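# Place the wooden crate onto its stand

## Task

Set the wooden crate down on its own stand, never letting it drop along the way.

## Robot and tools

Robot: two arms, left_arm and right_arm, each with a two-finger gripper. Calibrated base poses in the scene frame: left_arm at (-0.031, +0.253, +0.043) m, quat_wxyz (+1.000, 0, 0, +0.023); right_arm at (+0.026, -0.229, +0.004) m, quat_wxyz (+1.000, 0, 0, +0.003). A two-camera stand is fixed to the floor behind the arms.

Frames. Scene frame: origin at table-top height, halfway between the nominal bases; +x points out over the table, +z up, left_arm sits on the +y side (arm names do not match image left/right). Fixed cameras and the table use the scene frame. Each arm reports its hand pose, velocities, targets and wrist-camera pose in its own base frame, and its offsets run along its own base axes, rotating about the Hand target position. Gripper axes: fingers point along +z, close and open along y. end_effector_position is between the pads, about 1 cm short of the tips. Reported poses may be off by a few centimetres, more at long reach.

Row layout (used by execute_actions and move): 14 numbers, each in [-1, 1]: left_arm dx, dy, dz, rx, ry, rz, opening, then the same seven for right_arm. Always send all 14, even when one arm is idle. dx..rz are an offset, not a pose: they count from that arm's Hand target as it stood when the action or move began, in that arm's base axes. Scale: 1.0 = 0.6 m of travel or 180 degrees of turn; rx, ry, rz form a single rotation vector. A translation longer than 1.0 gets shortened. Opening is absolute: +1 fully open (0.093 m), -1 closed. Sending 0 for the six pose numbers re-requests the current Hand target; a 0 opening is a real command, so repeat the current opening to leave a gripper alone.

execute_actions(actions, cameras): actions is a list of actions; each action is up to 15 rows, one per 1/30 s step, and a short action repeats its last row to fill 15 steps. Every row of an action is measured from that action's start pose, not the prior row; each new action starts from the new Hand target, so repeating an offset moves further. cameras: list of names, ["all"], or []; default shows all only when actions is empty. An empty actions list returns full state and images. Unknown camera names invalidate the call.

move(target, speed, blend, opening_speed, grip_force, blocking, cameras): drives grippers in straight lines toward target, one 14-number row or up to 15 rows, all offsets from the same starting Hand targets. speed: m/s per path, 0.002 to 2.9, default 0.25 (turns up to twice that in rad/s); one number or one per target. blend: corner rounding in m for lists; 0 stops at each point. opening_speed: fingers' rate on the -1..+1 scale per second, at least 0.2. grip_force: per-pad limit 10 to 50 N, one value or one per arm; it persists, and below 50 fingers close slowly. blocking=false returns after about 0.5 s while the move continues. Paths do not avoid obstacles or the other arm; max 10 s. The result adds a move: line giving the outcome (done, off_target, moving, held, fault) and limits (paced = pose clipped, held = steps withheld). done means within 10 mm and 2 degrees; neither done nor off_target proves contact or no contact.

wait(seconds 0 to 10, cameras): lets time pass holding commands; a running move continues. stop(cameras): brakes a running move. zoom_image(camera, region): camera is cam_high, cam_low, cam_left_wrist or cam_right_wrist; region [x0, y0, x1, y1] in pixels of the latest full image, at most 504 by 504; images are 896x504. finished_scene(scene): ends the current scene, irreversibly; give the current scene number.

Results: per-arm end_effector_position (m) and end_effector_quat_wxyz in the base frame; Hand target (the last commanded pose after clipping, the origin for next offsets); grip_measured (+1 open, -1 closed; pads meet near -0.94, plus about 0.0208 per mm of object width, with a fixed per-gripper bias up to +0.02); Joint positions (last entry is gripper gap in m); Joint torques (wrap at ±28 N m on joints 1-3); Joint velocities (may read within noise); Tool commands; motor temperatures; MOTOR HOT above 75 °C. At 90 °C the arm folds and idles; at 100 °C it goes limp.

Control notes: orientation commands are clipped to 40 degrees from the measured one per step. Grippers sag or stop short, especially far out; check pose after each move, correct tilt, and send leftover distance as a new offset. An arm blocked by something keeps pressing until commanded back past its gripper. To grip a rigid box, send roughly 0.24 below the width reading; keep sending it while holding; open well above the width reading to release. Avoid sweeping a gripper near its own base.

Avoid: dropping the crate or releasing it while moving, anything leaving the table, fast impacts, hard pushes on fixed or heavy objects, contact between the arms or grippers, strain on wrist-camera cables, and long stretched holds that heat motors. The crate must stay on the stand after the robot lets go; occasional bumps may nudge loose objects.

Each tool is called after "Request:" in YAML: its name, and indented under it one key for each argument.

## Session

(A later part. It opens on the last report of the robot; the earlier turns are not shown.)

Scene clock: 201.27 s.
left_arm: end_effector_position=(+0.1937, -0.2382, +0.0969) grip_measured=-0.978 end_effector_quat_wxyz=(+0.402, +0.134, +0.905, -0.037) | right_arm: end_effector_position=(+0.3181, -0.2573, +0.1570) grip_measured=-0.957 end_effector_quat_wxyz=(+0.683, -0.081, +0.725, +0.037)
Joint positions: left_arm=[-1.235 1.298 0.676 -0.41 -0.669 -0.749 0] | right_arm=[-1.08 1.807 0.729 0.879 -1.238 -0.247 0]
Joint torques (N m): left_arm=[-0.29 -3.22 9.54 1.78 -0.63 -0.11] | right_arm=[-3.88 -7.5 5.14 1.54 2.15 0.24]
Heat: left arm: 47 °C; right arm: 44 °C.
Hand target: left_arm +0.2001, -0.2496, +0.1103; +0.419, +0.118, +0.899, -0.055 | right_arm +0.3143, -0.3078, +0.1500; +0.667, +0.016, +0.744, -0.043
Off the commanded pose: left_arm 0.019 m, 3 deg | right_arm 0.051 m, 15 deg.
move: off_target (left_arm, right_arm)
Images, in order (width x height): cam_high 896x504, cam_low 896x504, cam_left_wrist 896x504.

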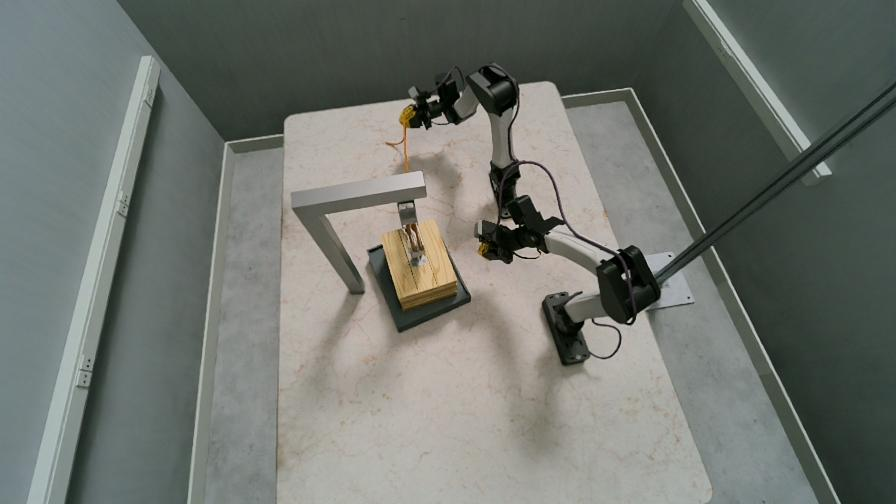

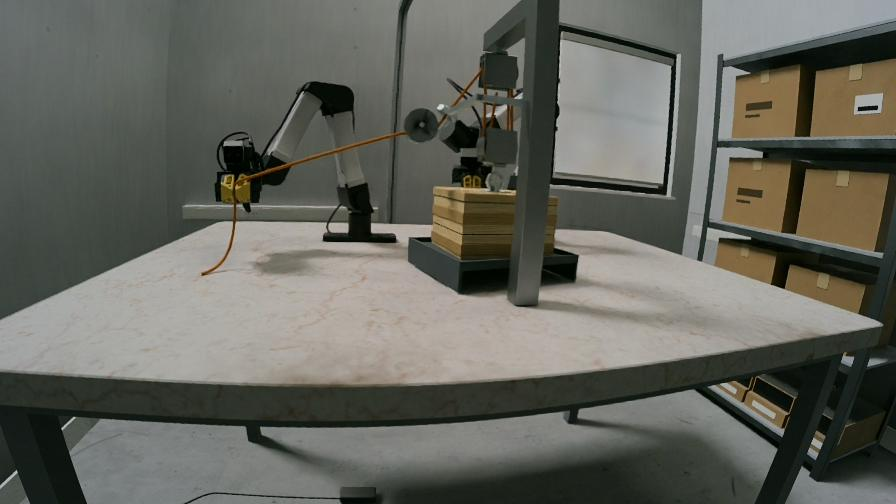

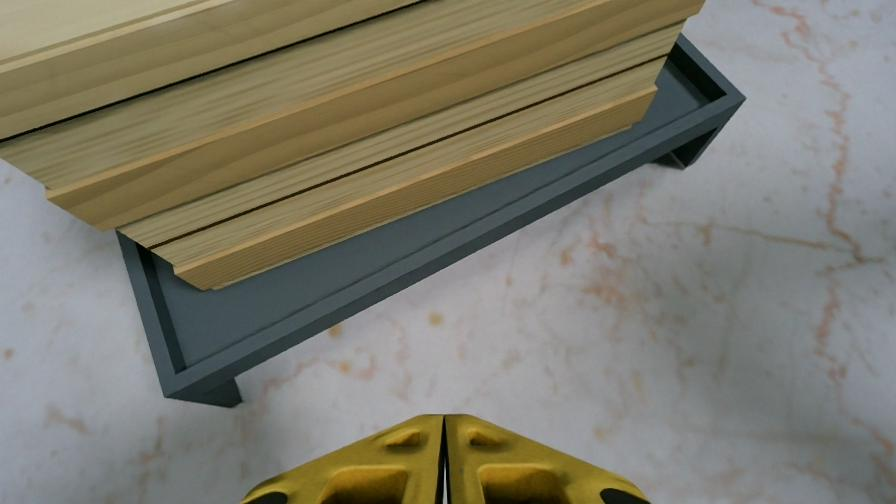

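Request:
move:
  target:
    - [-0.08,0.11,-0.06,0,0,0,-1, 0,0,0,0,0,0,-1]
    - [-0.055,0.123,-0.155,0,0,0,-1, 0,0,0,0,0,0,-1]
  speed: 0.15
  blend: [0.02,0]
  cameras: ["cam_high","cam_left_wrist"]

Request:
zoom_image:
  camera: "cam_high"
  region: [350, 200, 530, 350]

Scene clock: 206.40 s.
left_arm: end_effector_position=(+0.1655, -0.1751, +0.0177) grip_measured=-0.978 end_effector_quat_wxyz=(+0.417, +0.120, +0.900, -0.052) | right_arm: end_effector_position=(+0.3182, -0.2575, +0.1575) grip_measured=-0.957 end_effector_quat_wxyz=(+0.683, -0.081, +0.725, +0.036)
Joint positions: left_arm=[-1.288 1.194 0.22 -0.054 -0.713 -0.816 0] | right_arm=[-1.08 1.807 0.729 0.883 -1.238 -0.245 0]
Joint torques (N m): left_arm=[0.57 -1.65 5.12 1.73 -0.42 0.04] | right_arm=[-3.86 -7.41 5.08 1.53 2.15 0.24]
Heat: left arm: 47 °C; right arm: 43 °C.
Hand target: left_arm +0.1671, -0.1758, +0.0172; +0.419, +0.118, +0.899, -0.055 | right_arm +0.3143, -0.3078, +0.1500; +0.667, +0.016, +0.744, -0.043
Off the commanded pose: left_arm 0.002 m, 1 deg | right_arm 0.051 m, 15 deg.
move: off_target (right_arm)
Images, in order (width x height): cam_high 896x504, cam_left_wrist 896x504.

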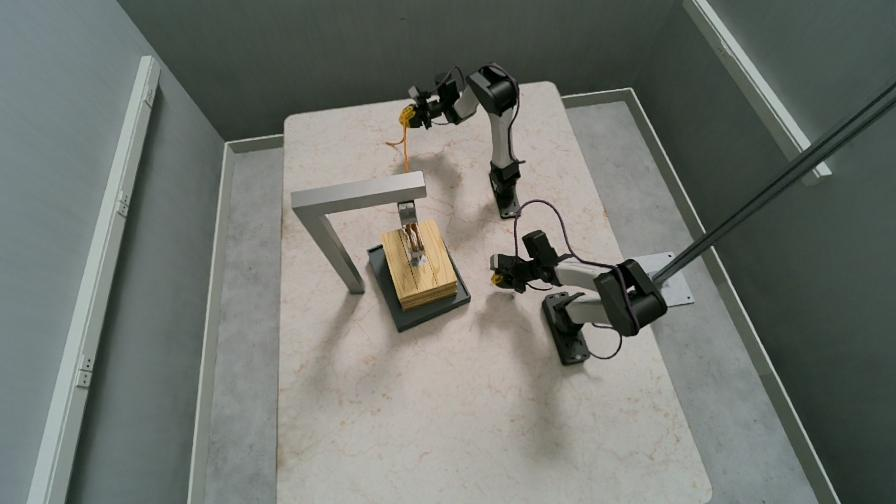

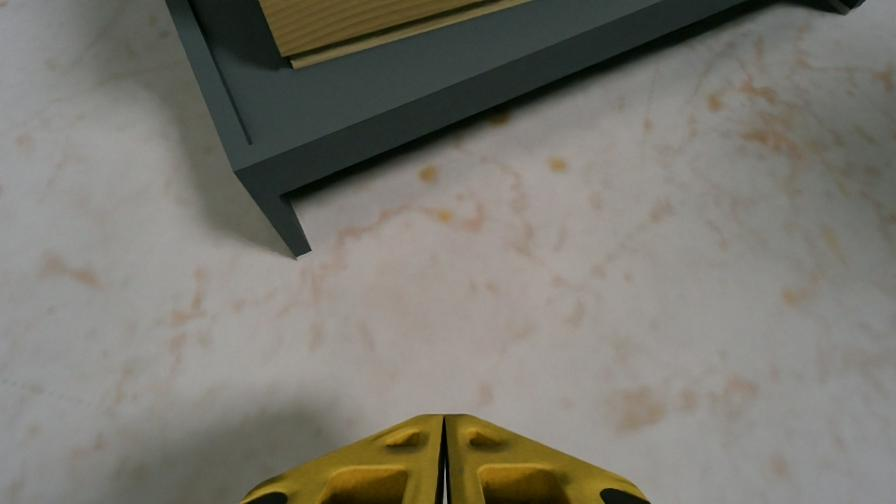

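Scaled by 2.800 from the camera's 896x504 image, which has a finer 1280x720 frame.

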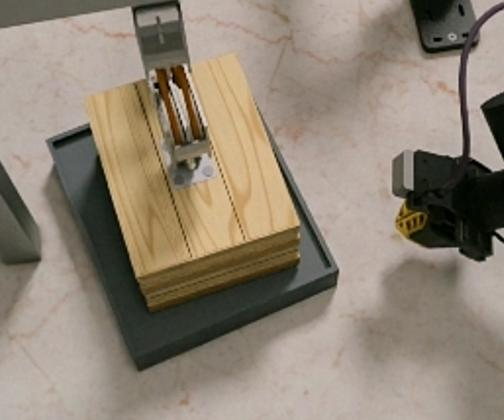

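Request:
move:
  target:
    - [0.0,0.068,-0.045,0,0,0,-1, 0,0,0,0,0,0,-1]
    - [0.08,0.068,-0.045,0,0,0,-1, 0,0,0,0,0,0,-1]
  speed: 0.1
  blend: [0.01,0]
  cameras: ["cam_high","cam_left_wrist"]

Request:
zoom_image:
  camera: "cam_high"
  region: [350, 200, 530, 350]

Scene clock: 211.73 s.
left_arm: end_effector_position=(+0.2064, -0.1264, -0.0178) grip_measured=-0.978 end_effector_quat_wxyz=(+0.405, +0.122, +0.905, -0.042) | right_arm: end_effector_position=(+0.3182, -0.2575, +0.1575) grip_measured=-0.957 end_effector_quat_wxyz=(+0.683, -0.081, +0.725, +0.036)
Joint positions: left_arm=[-0.852 1.324 0.024 0.467 -0.443 -0.41 0] | right_arm=[-1.08 1.807 0.729 0.883 -1.238 -0.245 0]
Joint torques (N m): left_arm=[0.53 -1.62 6.22 2.18 -0.2 0.09] | right_arm=[-3.86 -7.42 5.08 1.53 2.15 0.24]
Motor temperatures (°C): left_arm=[28 37 45 38 26 28 27] | right_arm=[42 39 40 32 41 27 31]
Heat: left arm: 45 °C; right arm: 42 °C.
Hand target: left_arm +0.2151, -0.1350, -0.0098; +0.419, +0.118, +0.899, -0.055 | right_arm +0.3143, -0.3078, +0.1500; +0.667, +0.016, +0.744, -0.043
Off the commanded pose: left_arm 0.015 m, 2 deg | right_arm 0.051 m, 15 deg.
move: off_target (left_arm, right_arm)
Images, in order (width x height): cam_high 896x504, cam_left_wrist 896x504.

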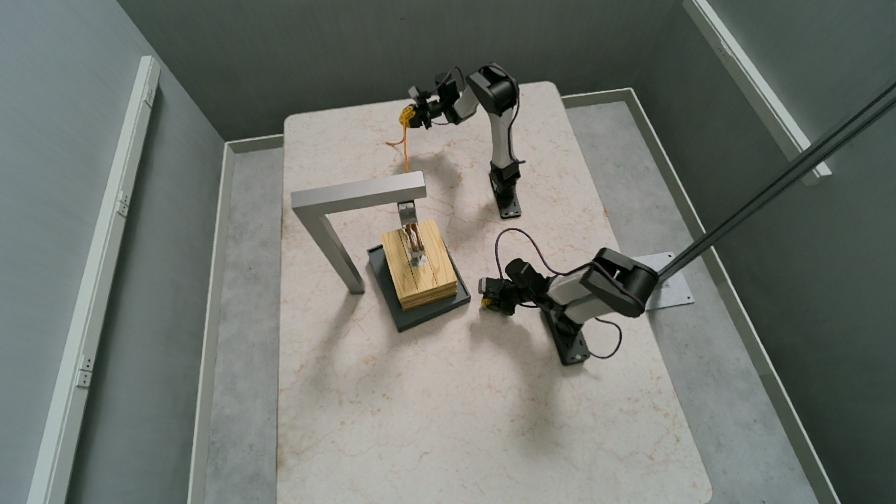

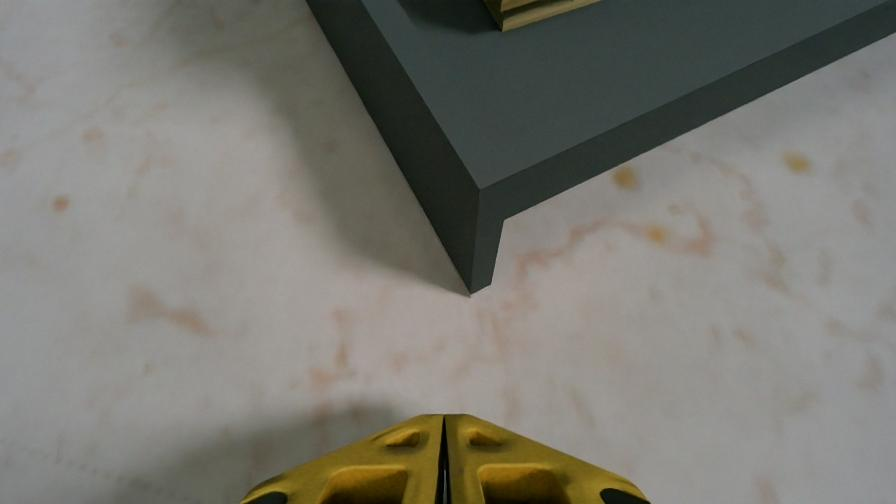

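Scaled by 2.800 from the camera's 896x504 image, which has a finer 1280x720 frame.

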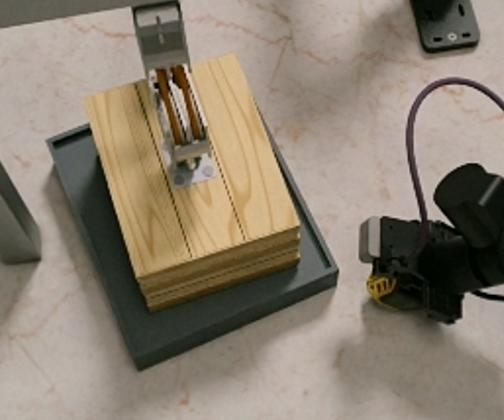

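Request:
move:
  target:
    - [0.0,-0.02,0.03,0,0,0,-1, 0,0,0,0,0,0,-1]
    - [0.065,-0.03,0.03,0,0,0,-1, 0,0,0,0,0,0,-1]
  speed: 0.08
  blend: [0.005,0]
  cameras: ["cam_high","cam_left_wrist"]

Request:
zoom_image:
  camera: "cam_high"
  region: [350, 200, 530, 350]

Scene clock: 214.83 s.
left_arm: end_effector_position=(+0.2363, -0.1381, -0.0076) grip_measured=-0.978 end_effector_quat_wxyz=(+0.389, +0.126, +0.912, -0.032) | right_arm: end_effector_position=(+0.3182, -0.2575, +0.1575) grip_measured=-0.957 end_effector_quat_wxyz=(+0.683, -0.081, +0.725, +0.036)
Joint positions: left_arm=[-0.757 1.384 0.173 0.368 -0.377 -0.337 0] | right_arm=[-1.08 1.807 0.729 0.883 -1.238 -0.245 0]
Joint torques (N m): left_arm=[0.58 -2.4 7.97 2.5 -0.15 0.08] | right_arm=[-3.86 -7.43 5.07 1.53 2.15 0.24]
Heat: left arm: 45 °C; right arm: 41 °C.
Hand target: left_arm +0.2541, -0.1530, +0.0083; +0.419, +0.118, +0.899, -0.055 | right_arm +0.3143, -0.3078, +0.1500; +0.667, +0.016, +0.744, -0.043
Off the commanded pose: left_arm 0.028 m, 5 deg | right_arm 0.051 m, 15 deg.
move: off_target (left_arm, right_arm)
Images, in order (width x height): cam_high 896x504, cam_left_wrist 896x504.

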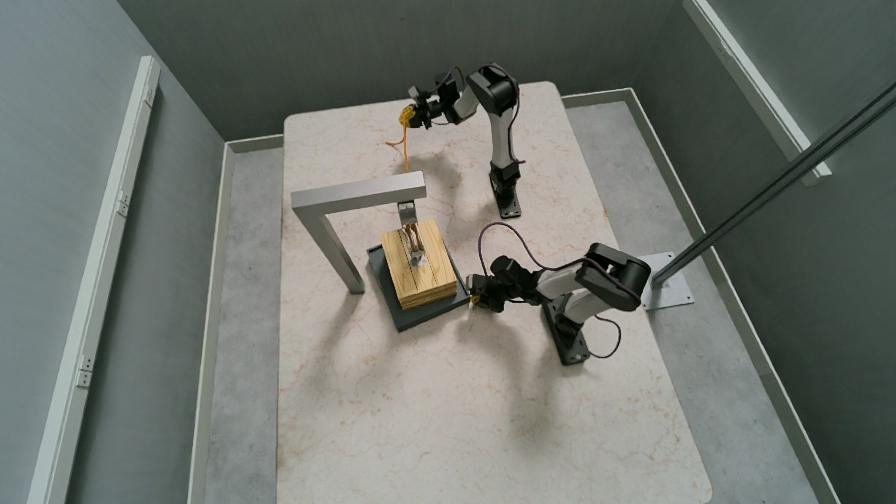

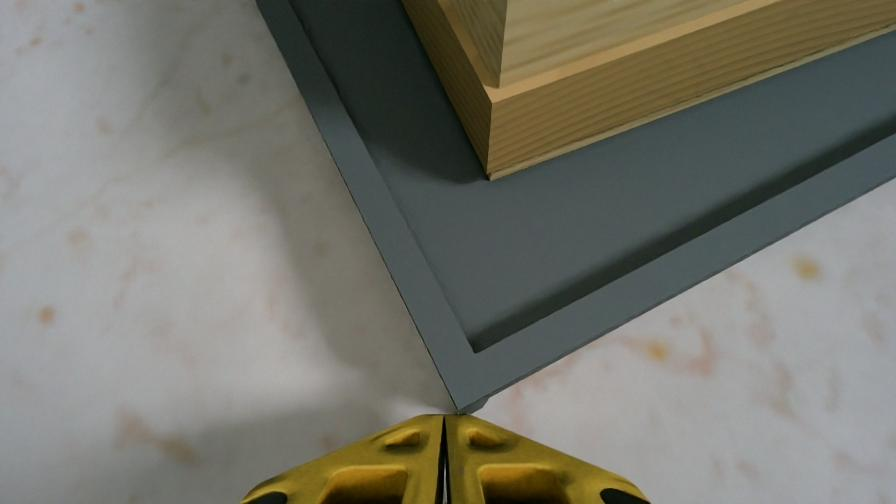

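Scaled by 2.800 from the camera's 896x504 image, which has a finer 1280x720 frame.

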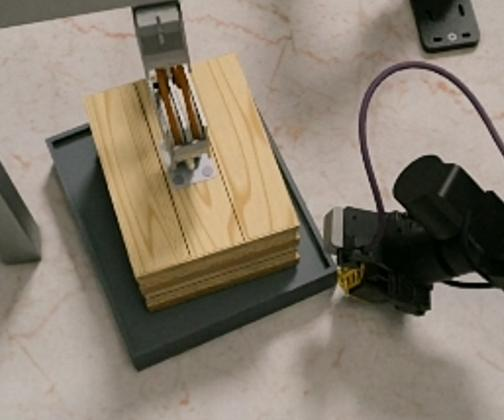

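Request:
move:
  target: [0.06,-0.035,0,0,0,0,-1, 0,0,0,0,0,0,-1]
  speed: 0.05
  cameras: ["cam_high","cam_left_wrist"]

Request:
zoom_image:
  camera: "cam_high"
  region: [350, 200, 530, 350]

Scene clock: 217.43 s.
left_arm: end_effector_position=(+0.2595, -0.1447, -0.0153) grip_measured=-0.978 end_effector_quat_wxyz=(+0.368, +0.128, +0.921, -0.008) | right_arm: end_effector_position=(+0.3182, -0.2575, +0.1582) grip_measured=-0.957 end_effector_quat_wxyz=(+0.684, -0.083, +0.724, +0.034)
Joint positions: left_arm=[-0.714 1.533 0.293 0.343 -0.369 -0.308 0] | right_arm=[-1.08 1.807 0.729 0.888 -1.238 -0.245 0]
Joint torques (N m): left_arm=[0.43 -3.17 9.51 2.95 0.08 0.1] | right_arm=[-3.88 -7.36 5.01 1.5 2.16 0.25]
Heat: left arm: 45 °C; right arm: 41 °C.
Hand target: left_arm +0.2900, -0.1740, +0.0082; +0.419, +0.118, +0.899, -0.055 | right_arm +0.3143, -0.3078, +0.1500; +0.667, +0.016, +0.744, -0.043
Off the commanded pose: left_arm 0.049 m, 8 deg | right_arm 0.051 m, 15 deg.
move: off_target (left_arm, right_arm)
Images, in order (width x height): cam_high 896x504, cam_left_wrist 896x504.

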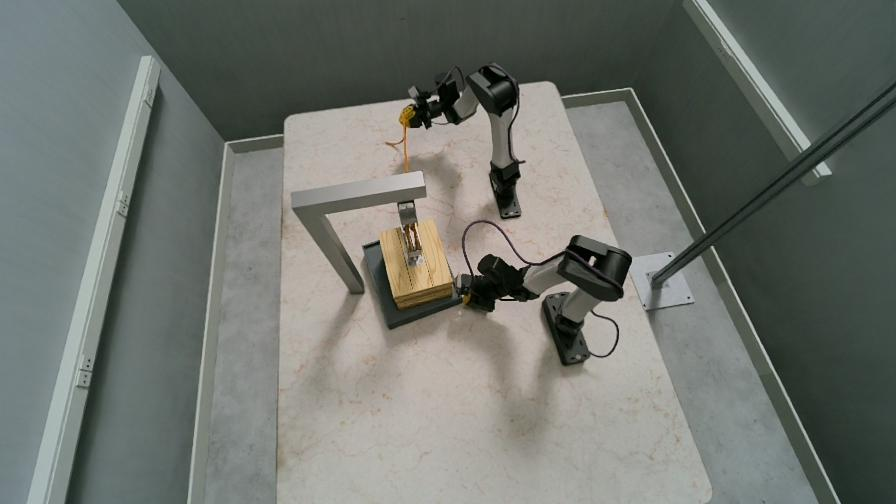

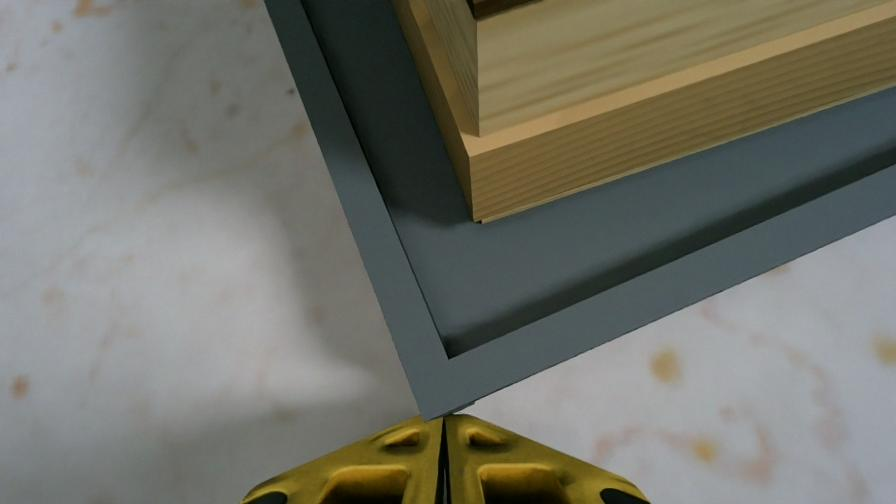

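Scaled by 2.800 from the camera's 896x504 image, which has a finer 1280x720 frame.

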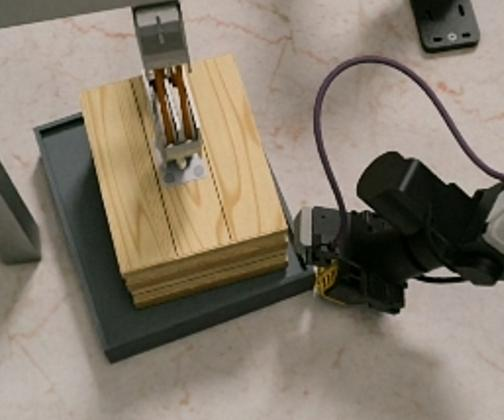

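Request:
move:
  target:
    - [-0.15,0,0.02,0,0,0,-1, 0,0,0,0,0,0,-1]
    - [-0.16,-0.13,0.2,0,0,0,-1, 0,0,0,0,0,0,-1]
  speed: 0.2
  blend: [0.03,0]
  cameras: ["cam_high","cam_low","cam_left_wrist"]

Request:
zoom_image:
  camera: "cam_high"
  region: [350, 200, 530, 350]

Request:
zoom_image:
  camera: "cam_low"
  region: [380, 100, 640, 310]

Scene clock: 221.47 s.
left_arm: end_effector_position=(+0.1911, -0.2449, +0.1174) grip_measured=-0.978 end_effector_quat_wxyz=(+0.408, +0.128, +0.903, -0.046) | right_arm: end_effector_position=(+0.3182, -0.2575, +0.1583) grip_measured=-0.957 end_effector_quat_wxyz=(+0.684, -0.083, +0.724, +0.034)
Joint positions: left_arm=[-1.258 1.282 0.744 -0.488 -0.684 -0.778 0] | right_arm=[-1.08 1.807 0.729 0.889 -1.238 -0.245 0]
Joint torques (N m): left_arm=[-0.68 -3.36 9.42 1.51 -0.65 -0.09] | right_arm=[-3.88 -7.35 5.03 1.49 2.16 0.25]
Heat: left arm: 46 °C; right arm: 41 °C.
Hand target: left_arm +0.1941, -0.2520, +0.1284; +0.419, +0.118, +0.899, -0.055 | right_arm +0.3143, -0.3078, +0.1500; +0.667, +0.016, +0.744, -0.043
Off the commanded pose: left_arm 0.013 m, 2 deg | right_arm 0.051 m, 15 deg.
move: off_target (left_arm, right_arm)
Images, in order (width x height): cam_high 896x504, cam_low 896x504, cam_left_wrist 896x504.

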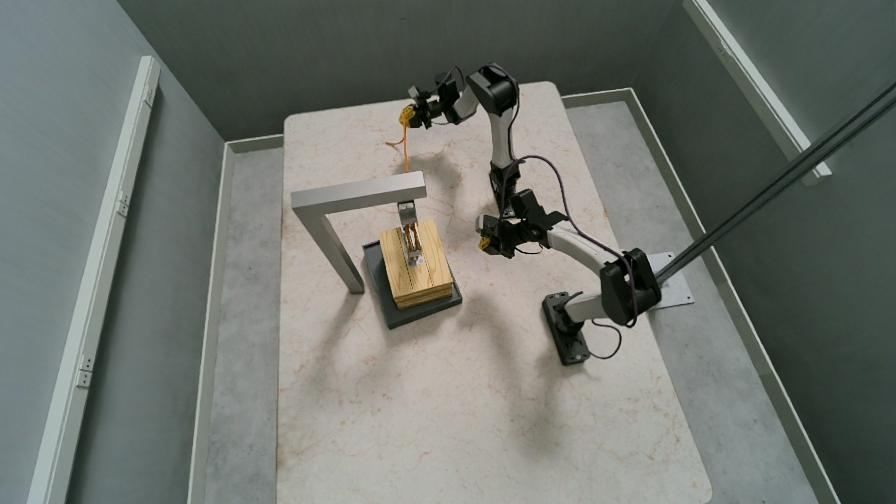

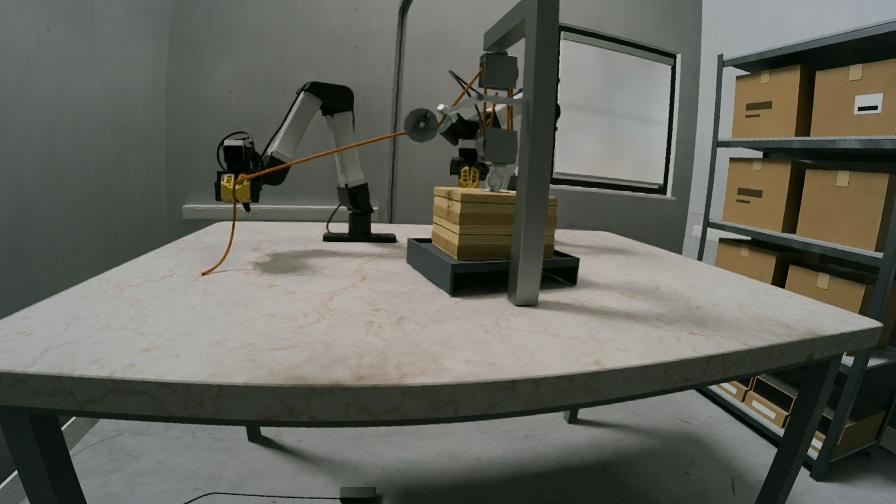

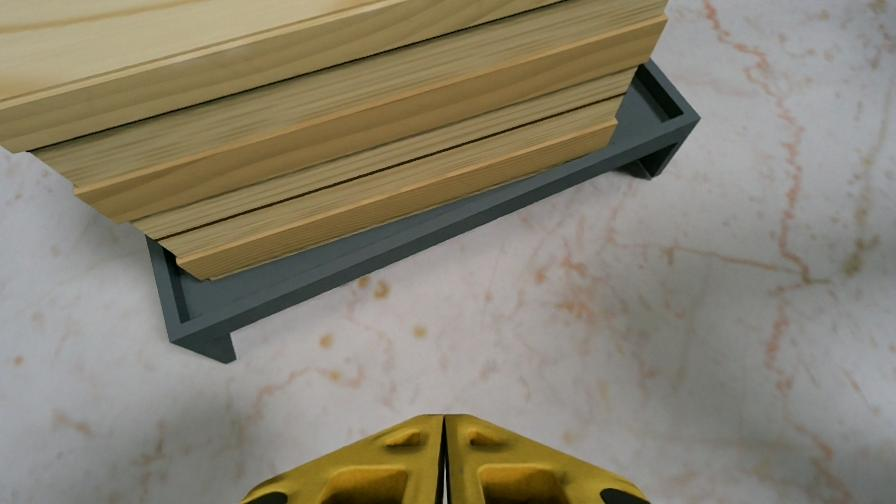

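Scaled by 2.800 from the camera's 896x504 image, which has a finer 1280x720 frame.

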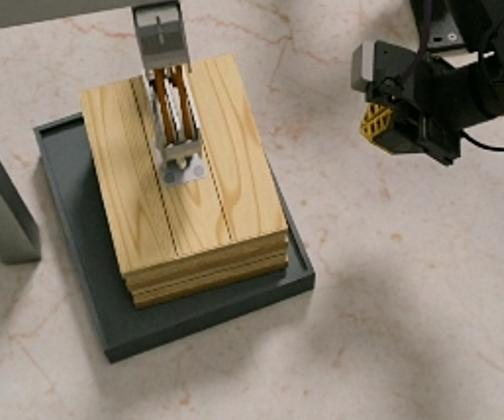

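Scaled by 1.938 from the camera's 896x504 image, which has a finer 1280x720 frame.

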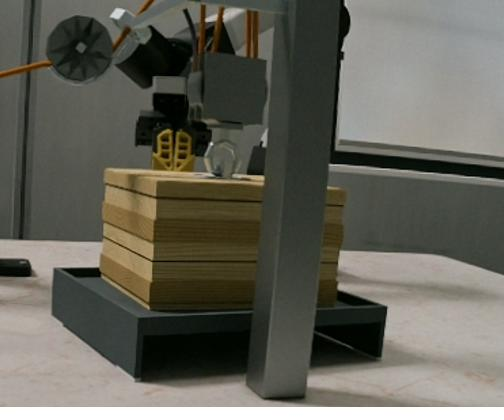

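Request:
zoom_image:
  camera: "cam_left_wrist"
  region: [480, 20, 740, 220]

Request:
zoom_image:
  camera: "cam_left_wrist"
  region: [120, 180, 420, 380]

Scaled by 1.938 from the camera's 896x504 image, which has a finer 1280x720 frame.

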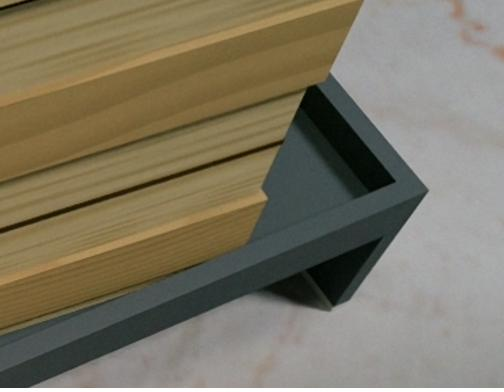

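Scaled by 1.680 from the camera's 896x504 image, which has a finer 1280x720 frame.

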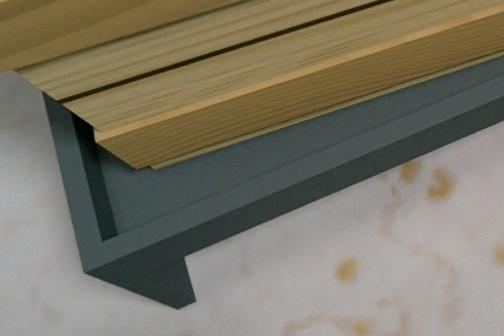

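Request:
move:
  target: [0,0,0,0,0,0,-1, -0.01,0.1,0,0,0,0,-1]
  speed: 0.06
  cameras: ["cam_low","cam_left_wrist"]

Request:
zoom_image:
  camera: "cam_low"
  region: [380, 100, 640, 310]

Request:
zoom_image:
  camera: "cam_left_wrist"
  region: [480, 20, 740, 220]

Scene clock: 225.33 s.
left_arm: end_effector_position=(+0.1911, -0.2447, +0.1173) grip_measured=-0.978 end_effector_quat_wxyz=(+0.408, +0.128, +0.903, -0.046) | right_arm: end_effector_position=(+0.3096, -0.2428, +0.1423) grip_measured=-0.957 end_effector_quat_wxyz=(+0.663, +0.008, +0.748, -0.021)
Joint positions: left_arm=[-1.258 1.282 0.744 -0.489 -0.684 -0.778 0] | right_arm=[-1.027 1.673 0.53 0.931 -0.974 -0.198 0]
Joint torques (N m): left_arm=[-0.75 -3.37 9.48 1.5 -0.64 -0.11] | right_arm=[-0.18 -8.1 4.25 1.96 0.33 0.07]
Heat: left arm: 47 °C; right arm: 41 °C.
Hand target: left_arm +0.1941, -0.2520, +0.1283; +0.419, +0.118, +0.899, -0.055 | right_arm +0.3083, -0.2478, +0.1501; +0.667, +0.016, +0.744, -0.043
Off the commanded pose: left_arm 0.014 m, 2 deg | right_arm 0.009 m, 3 deg.
move: off_target (left_arm, right_arm)
Images, in order (width x height): cam_low 896x504, cam_left_wrist 896x504.

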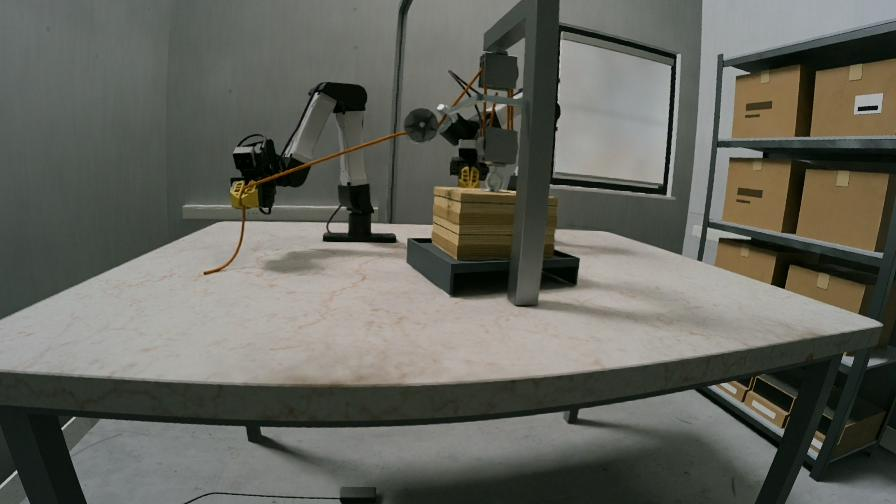

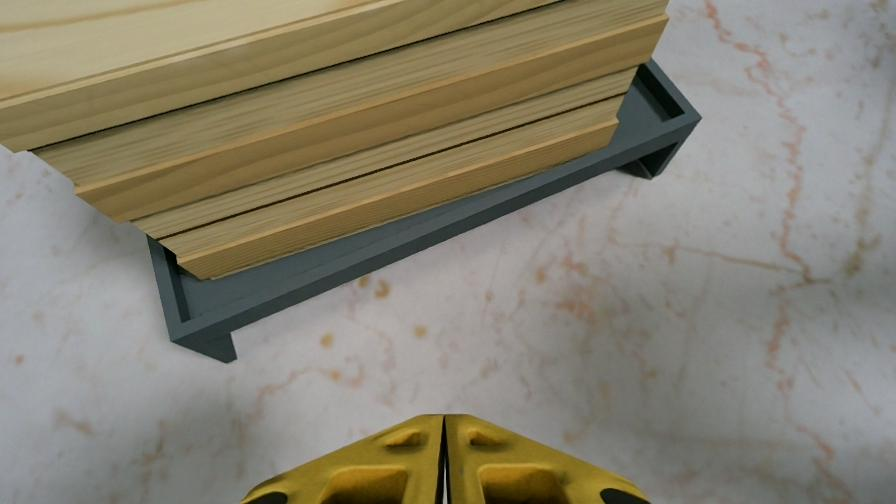

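Scaled by 1.938 from the camera's 896x504 image, which has a finer 1280x720 frame.

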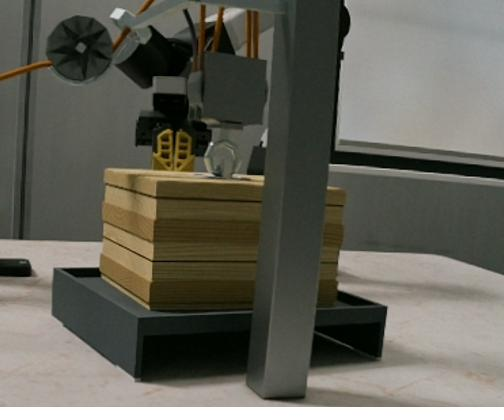

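Scaled by 1.938 from the camera's 896x504 image, which has a finer 1280x720 frame.

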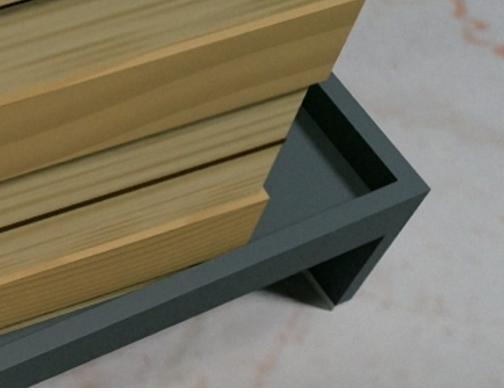

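Request:
move:
  target:
    - [0,0,0,0,0,0,-1, -0.02,0.18,-0.05,0,0,0,-1]
    - [0,0,0,0,0,0,-1, -0.02,0.18,-0.05,0,0,0,0.2]
  speed: 0.1
  opening_speed: 0.6
  cameras: ["cam_low","cam_right_wrist"]

Scene clock: 230.97 s.
left_arm: end_effector_position=(+0.1911, -0.2447, +0.1173) grip_measured=-0.978 end_effector_quat_wxyz=(+0.408, +0.128, +0.903, -0.046) | right_arm: end_effector_position=(+0.2964, -0.1403, +0.1138) grip_measured=+0.197 end_effector_quat_wxyz=(+0.659, +0.018, +0.751, -0.035)
Joint positions: left_arm=[-1.258 1.282 0.744 -0.489 -0.684 -0.778 0] | right_arm=[-0.776 1.509 0.128 1.213 -0.691 -0.136 0.055]
Joint torques (N m): left_arm=[-0.84 -3.44 9.46 1.5 -0.65 -0.11] | right_arm=[0.28 -4.77 3.38 2.22 0.07 0.04]
Heat: left arm: 48 °C; right arm: 40 °C.
Hand target: left_arm +0.1941, -0.2520, +0.1283; +0.419, +0.118, +0.899, -0.055 | right_arm +0.2963, -0.1399, +0.1201; +0.667, +0.016, +0.744, -0.043
Off the commanded pose: left_arm 0.014 m, 2 deg | right_arm 0.006 m, 2 deg.
move: off_target (left_arm)
Images, in order (width x height): cam_low 896x504, cam_right_wrist 896x504.

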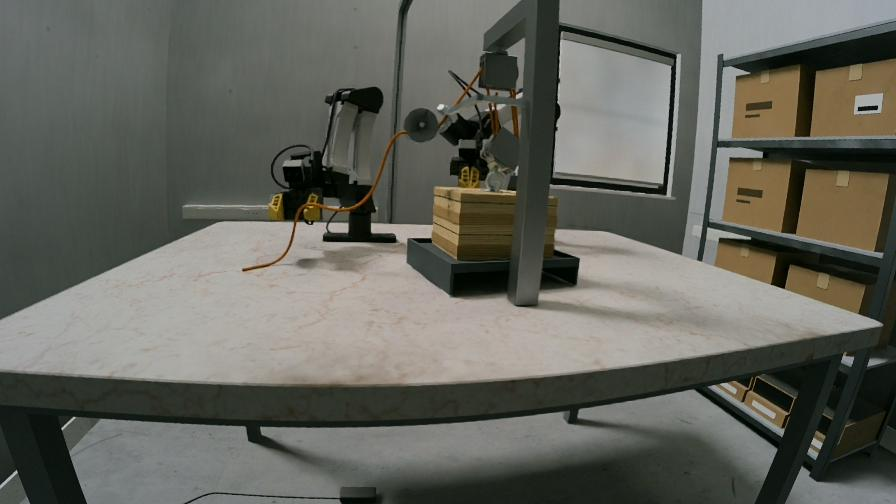

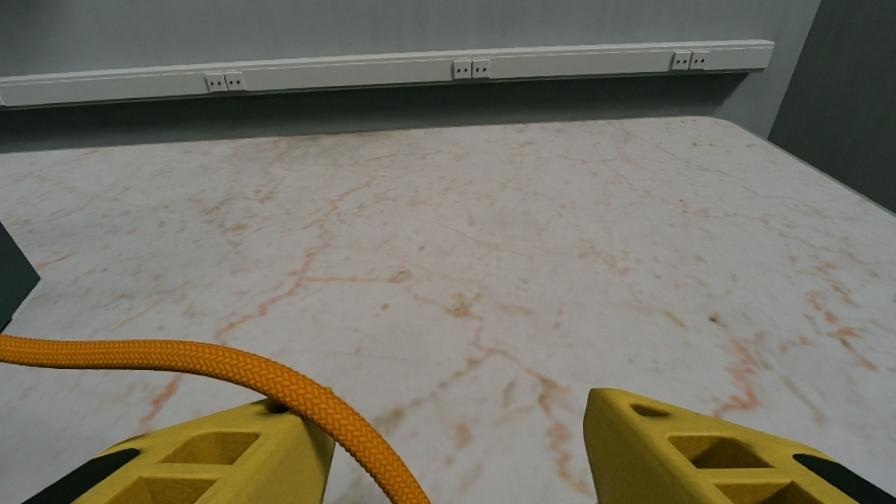

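Request:
move:
  target: [0,0,0,0,0,0,-1, -0.2,-0.1,0.03,0,0,0,0.2]
  speed: 0.15
  cameras: ["cam_high","cam_low","cam_left_wrist"]

Request:
zoom_image:
  camera: "cam_high"
  region: [350, 200, 530, 350]

Request:
zoom_image:
  camera: "cam_low"
  region: [380, 100, 640, 310]

Scene clock: 235.03 s.
left_arm: end_effector_position=(+0.1911, -0.2447, +0.1173) grip_measured=-0.978 end_effector_quat_wxyz=(+0.408, +0.128, +0.903, -0.046) | right_arm: end_effector_position=(+0.1771, -0.1962, +0.1307) grip_measured=+0.197 end_effector_quat_wxyz=(+0.667, +0.027, +0.744, -0.032)
Joint positions: left_arm=[-1.258 1.282 0.744 -0.489 -0.684 -0.778 0] | right_arm=[-1.515 1.254 0.272 0.325 -1.394 -0.661 0.055]
Joint torques (N m): left_arm=[-0.66 -3.38 9.48 1.54 -0.65 -0.11] | right_arm=[-0.53 -3.97 6.64 1.22 -0.45 -0.15]
Heat: left arm: 49 °C; right arm: 39 °C.
Hand target: left_arm +0.1941, -0.2520, +0.1283; +0.419, +0.118, +0.899, -0.055 | right_arm +0.1764, -0.1998, +0.1381; +0.667, +0.015, +0.744, -0.043
Off the commanded pose: left_arm 0.014 m, 2 deg | right_arm 0.008 m, 2 deg.
move: off_target (left_arm)
Images, in order (width x height): cam_high 896x504, cam_low 896x504, cam_left_wrist 896x504.

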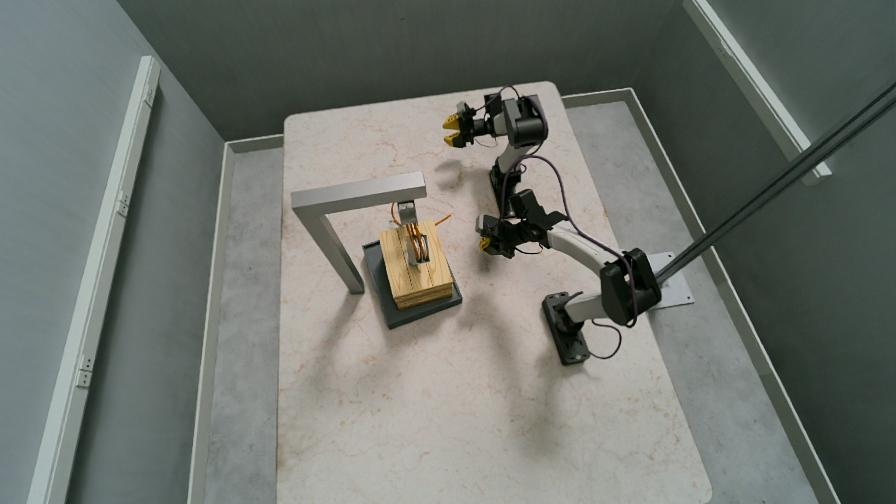

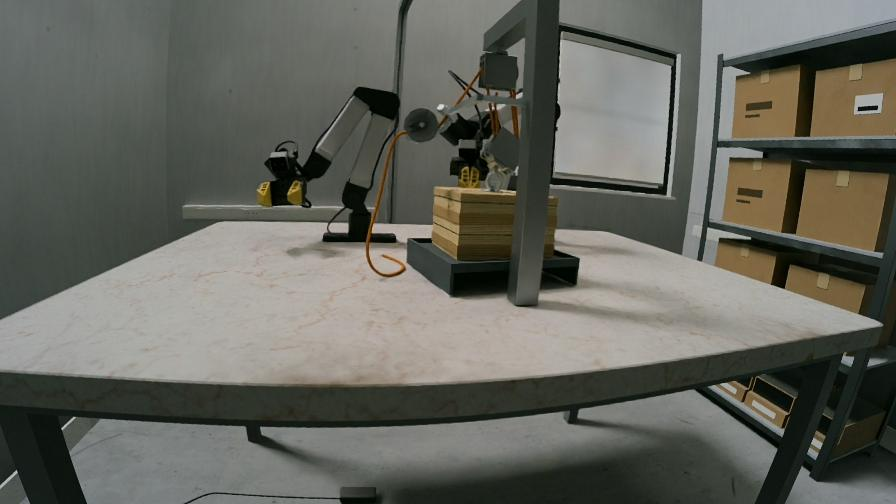

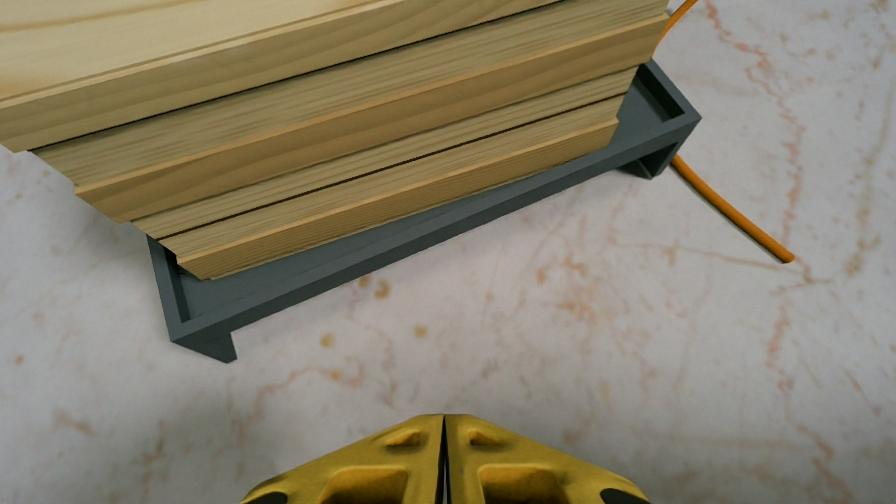

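Scaled by 2.800 from the camera's 896x504 image, which has a finer 1280x720 frame.

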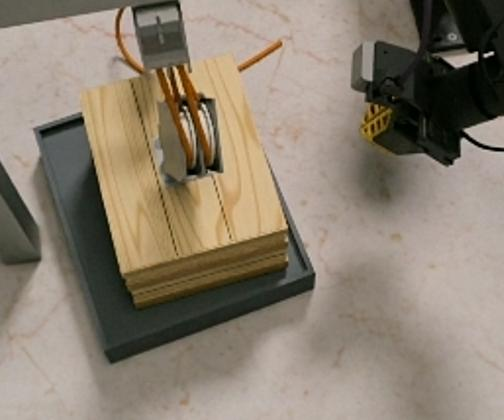

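Scaled by 1.938 from the camera's 896x504 image, which has a finer 1280x720 frame.

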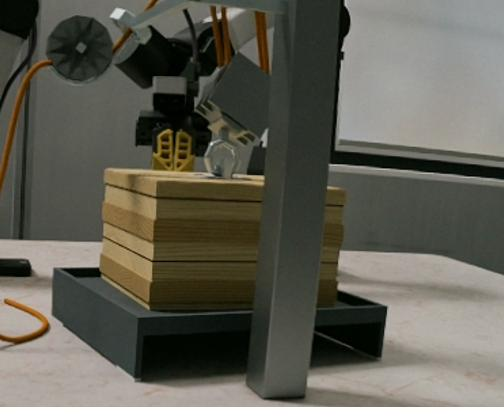

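Request:
finished_scene:
  scene: 1

The scene is finished: the task was done.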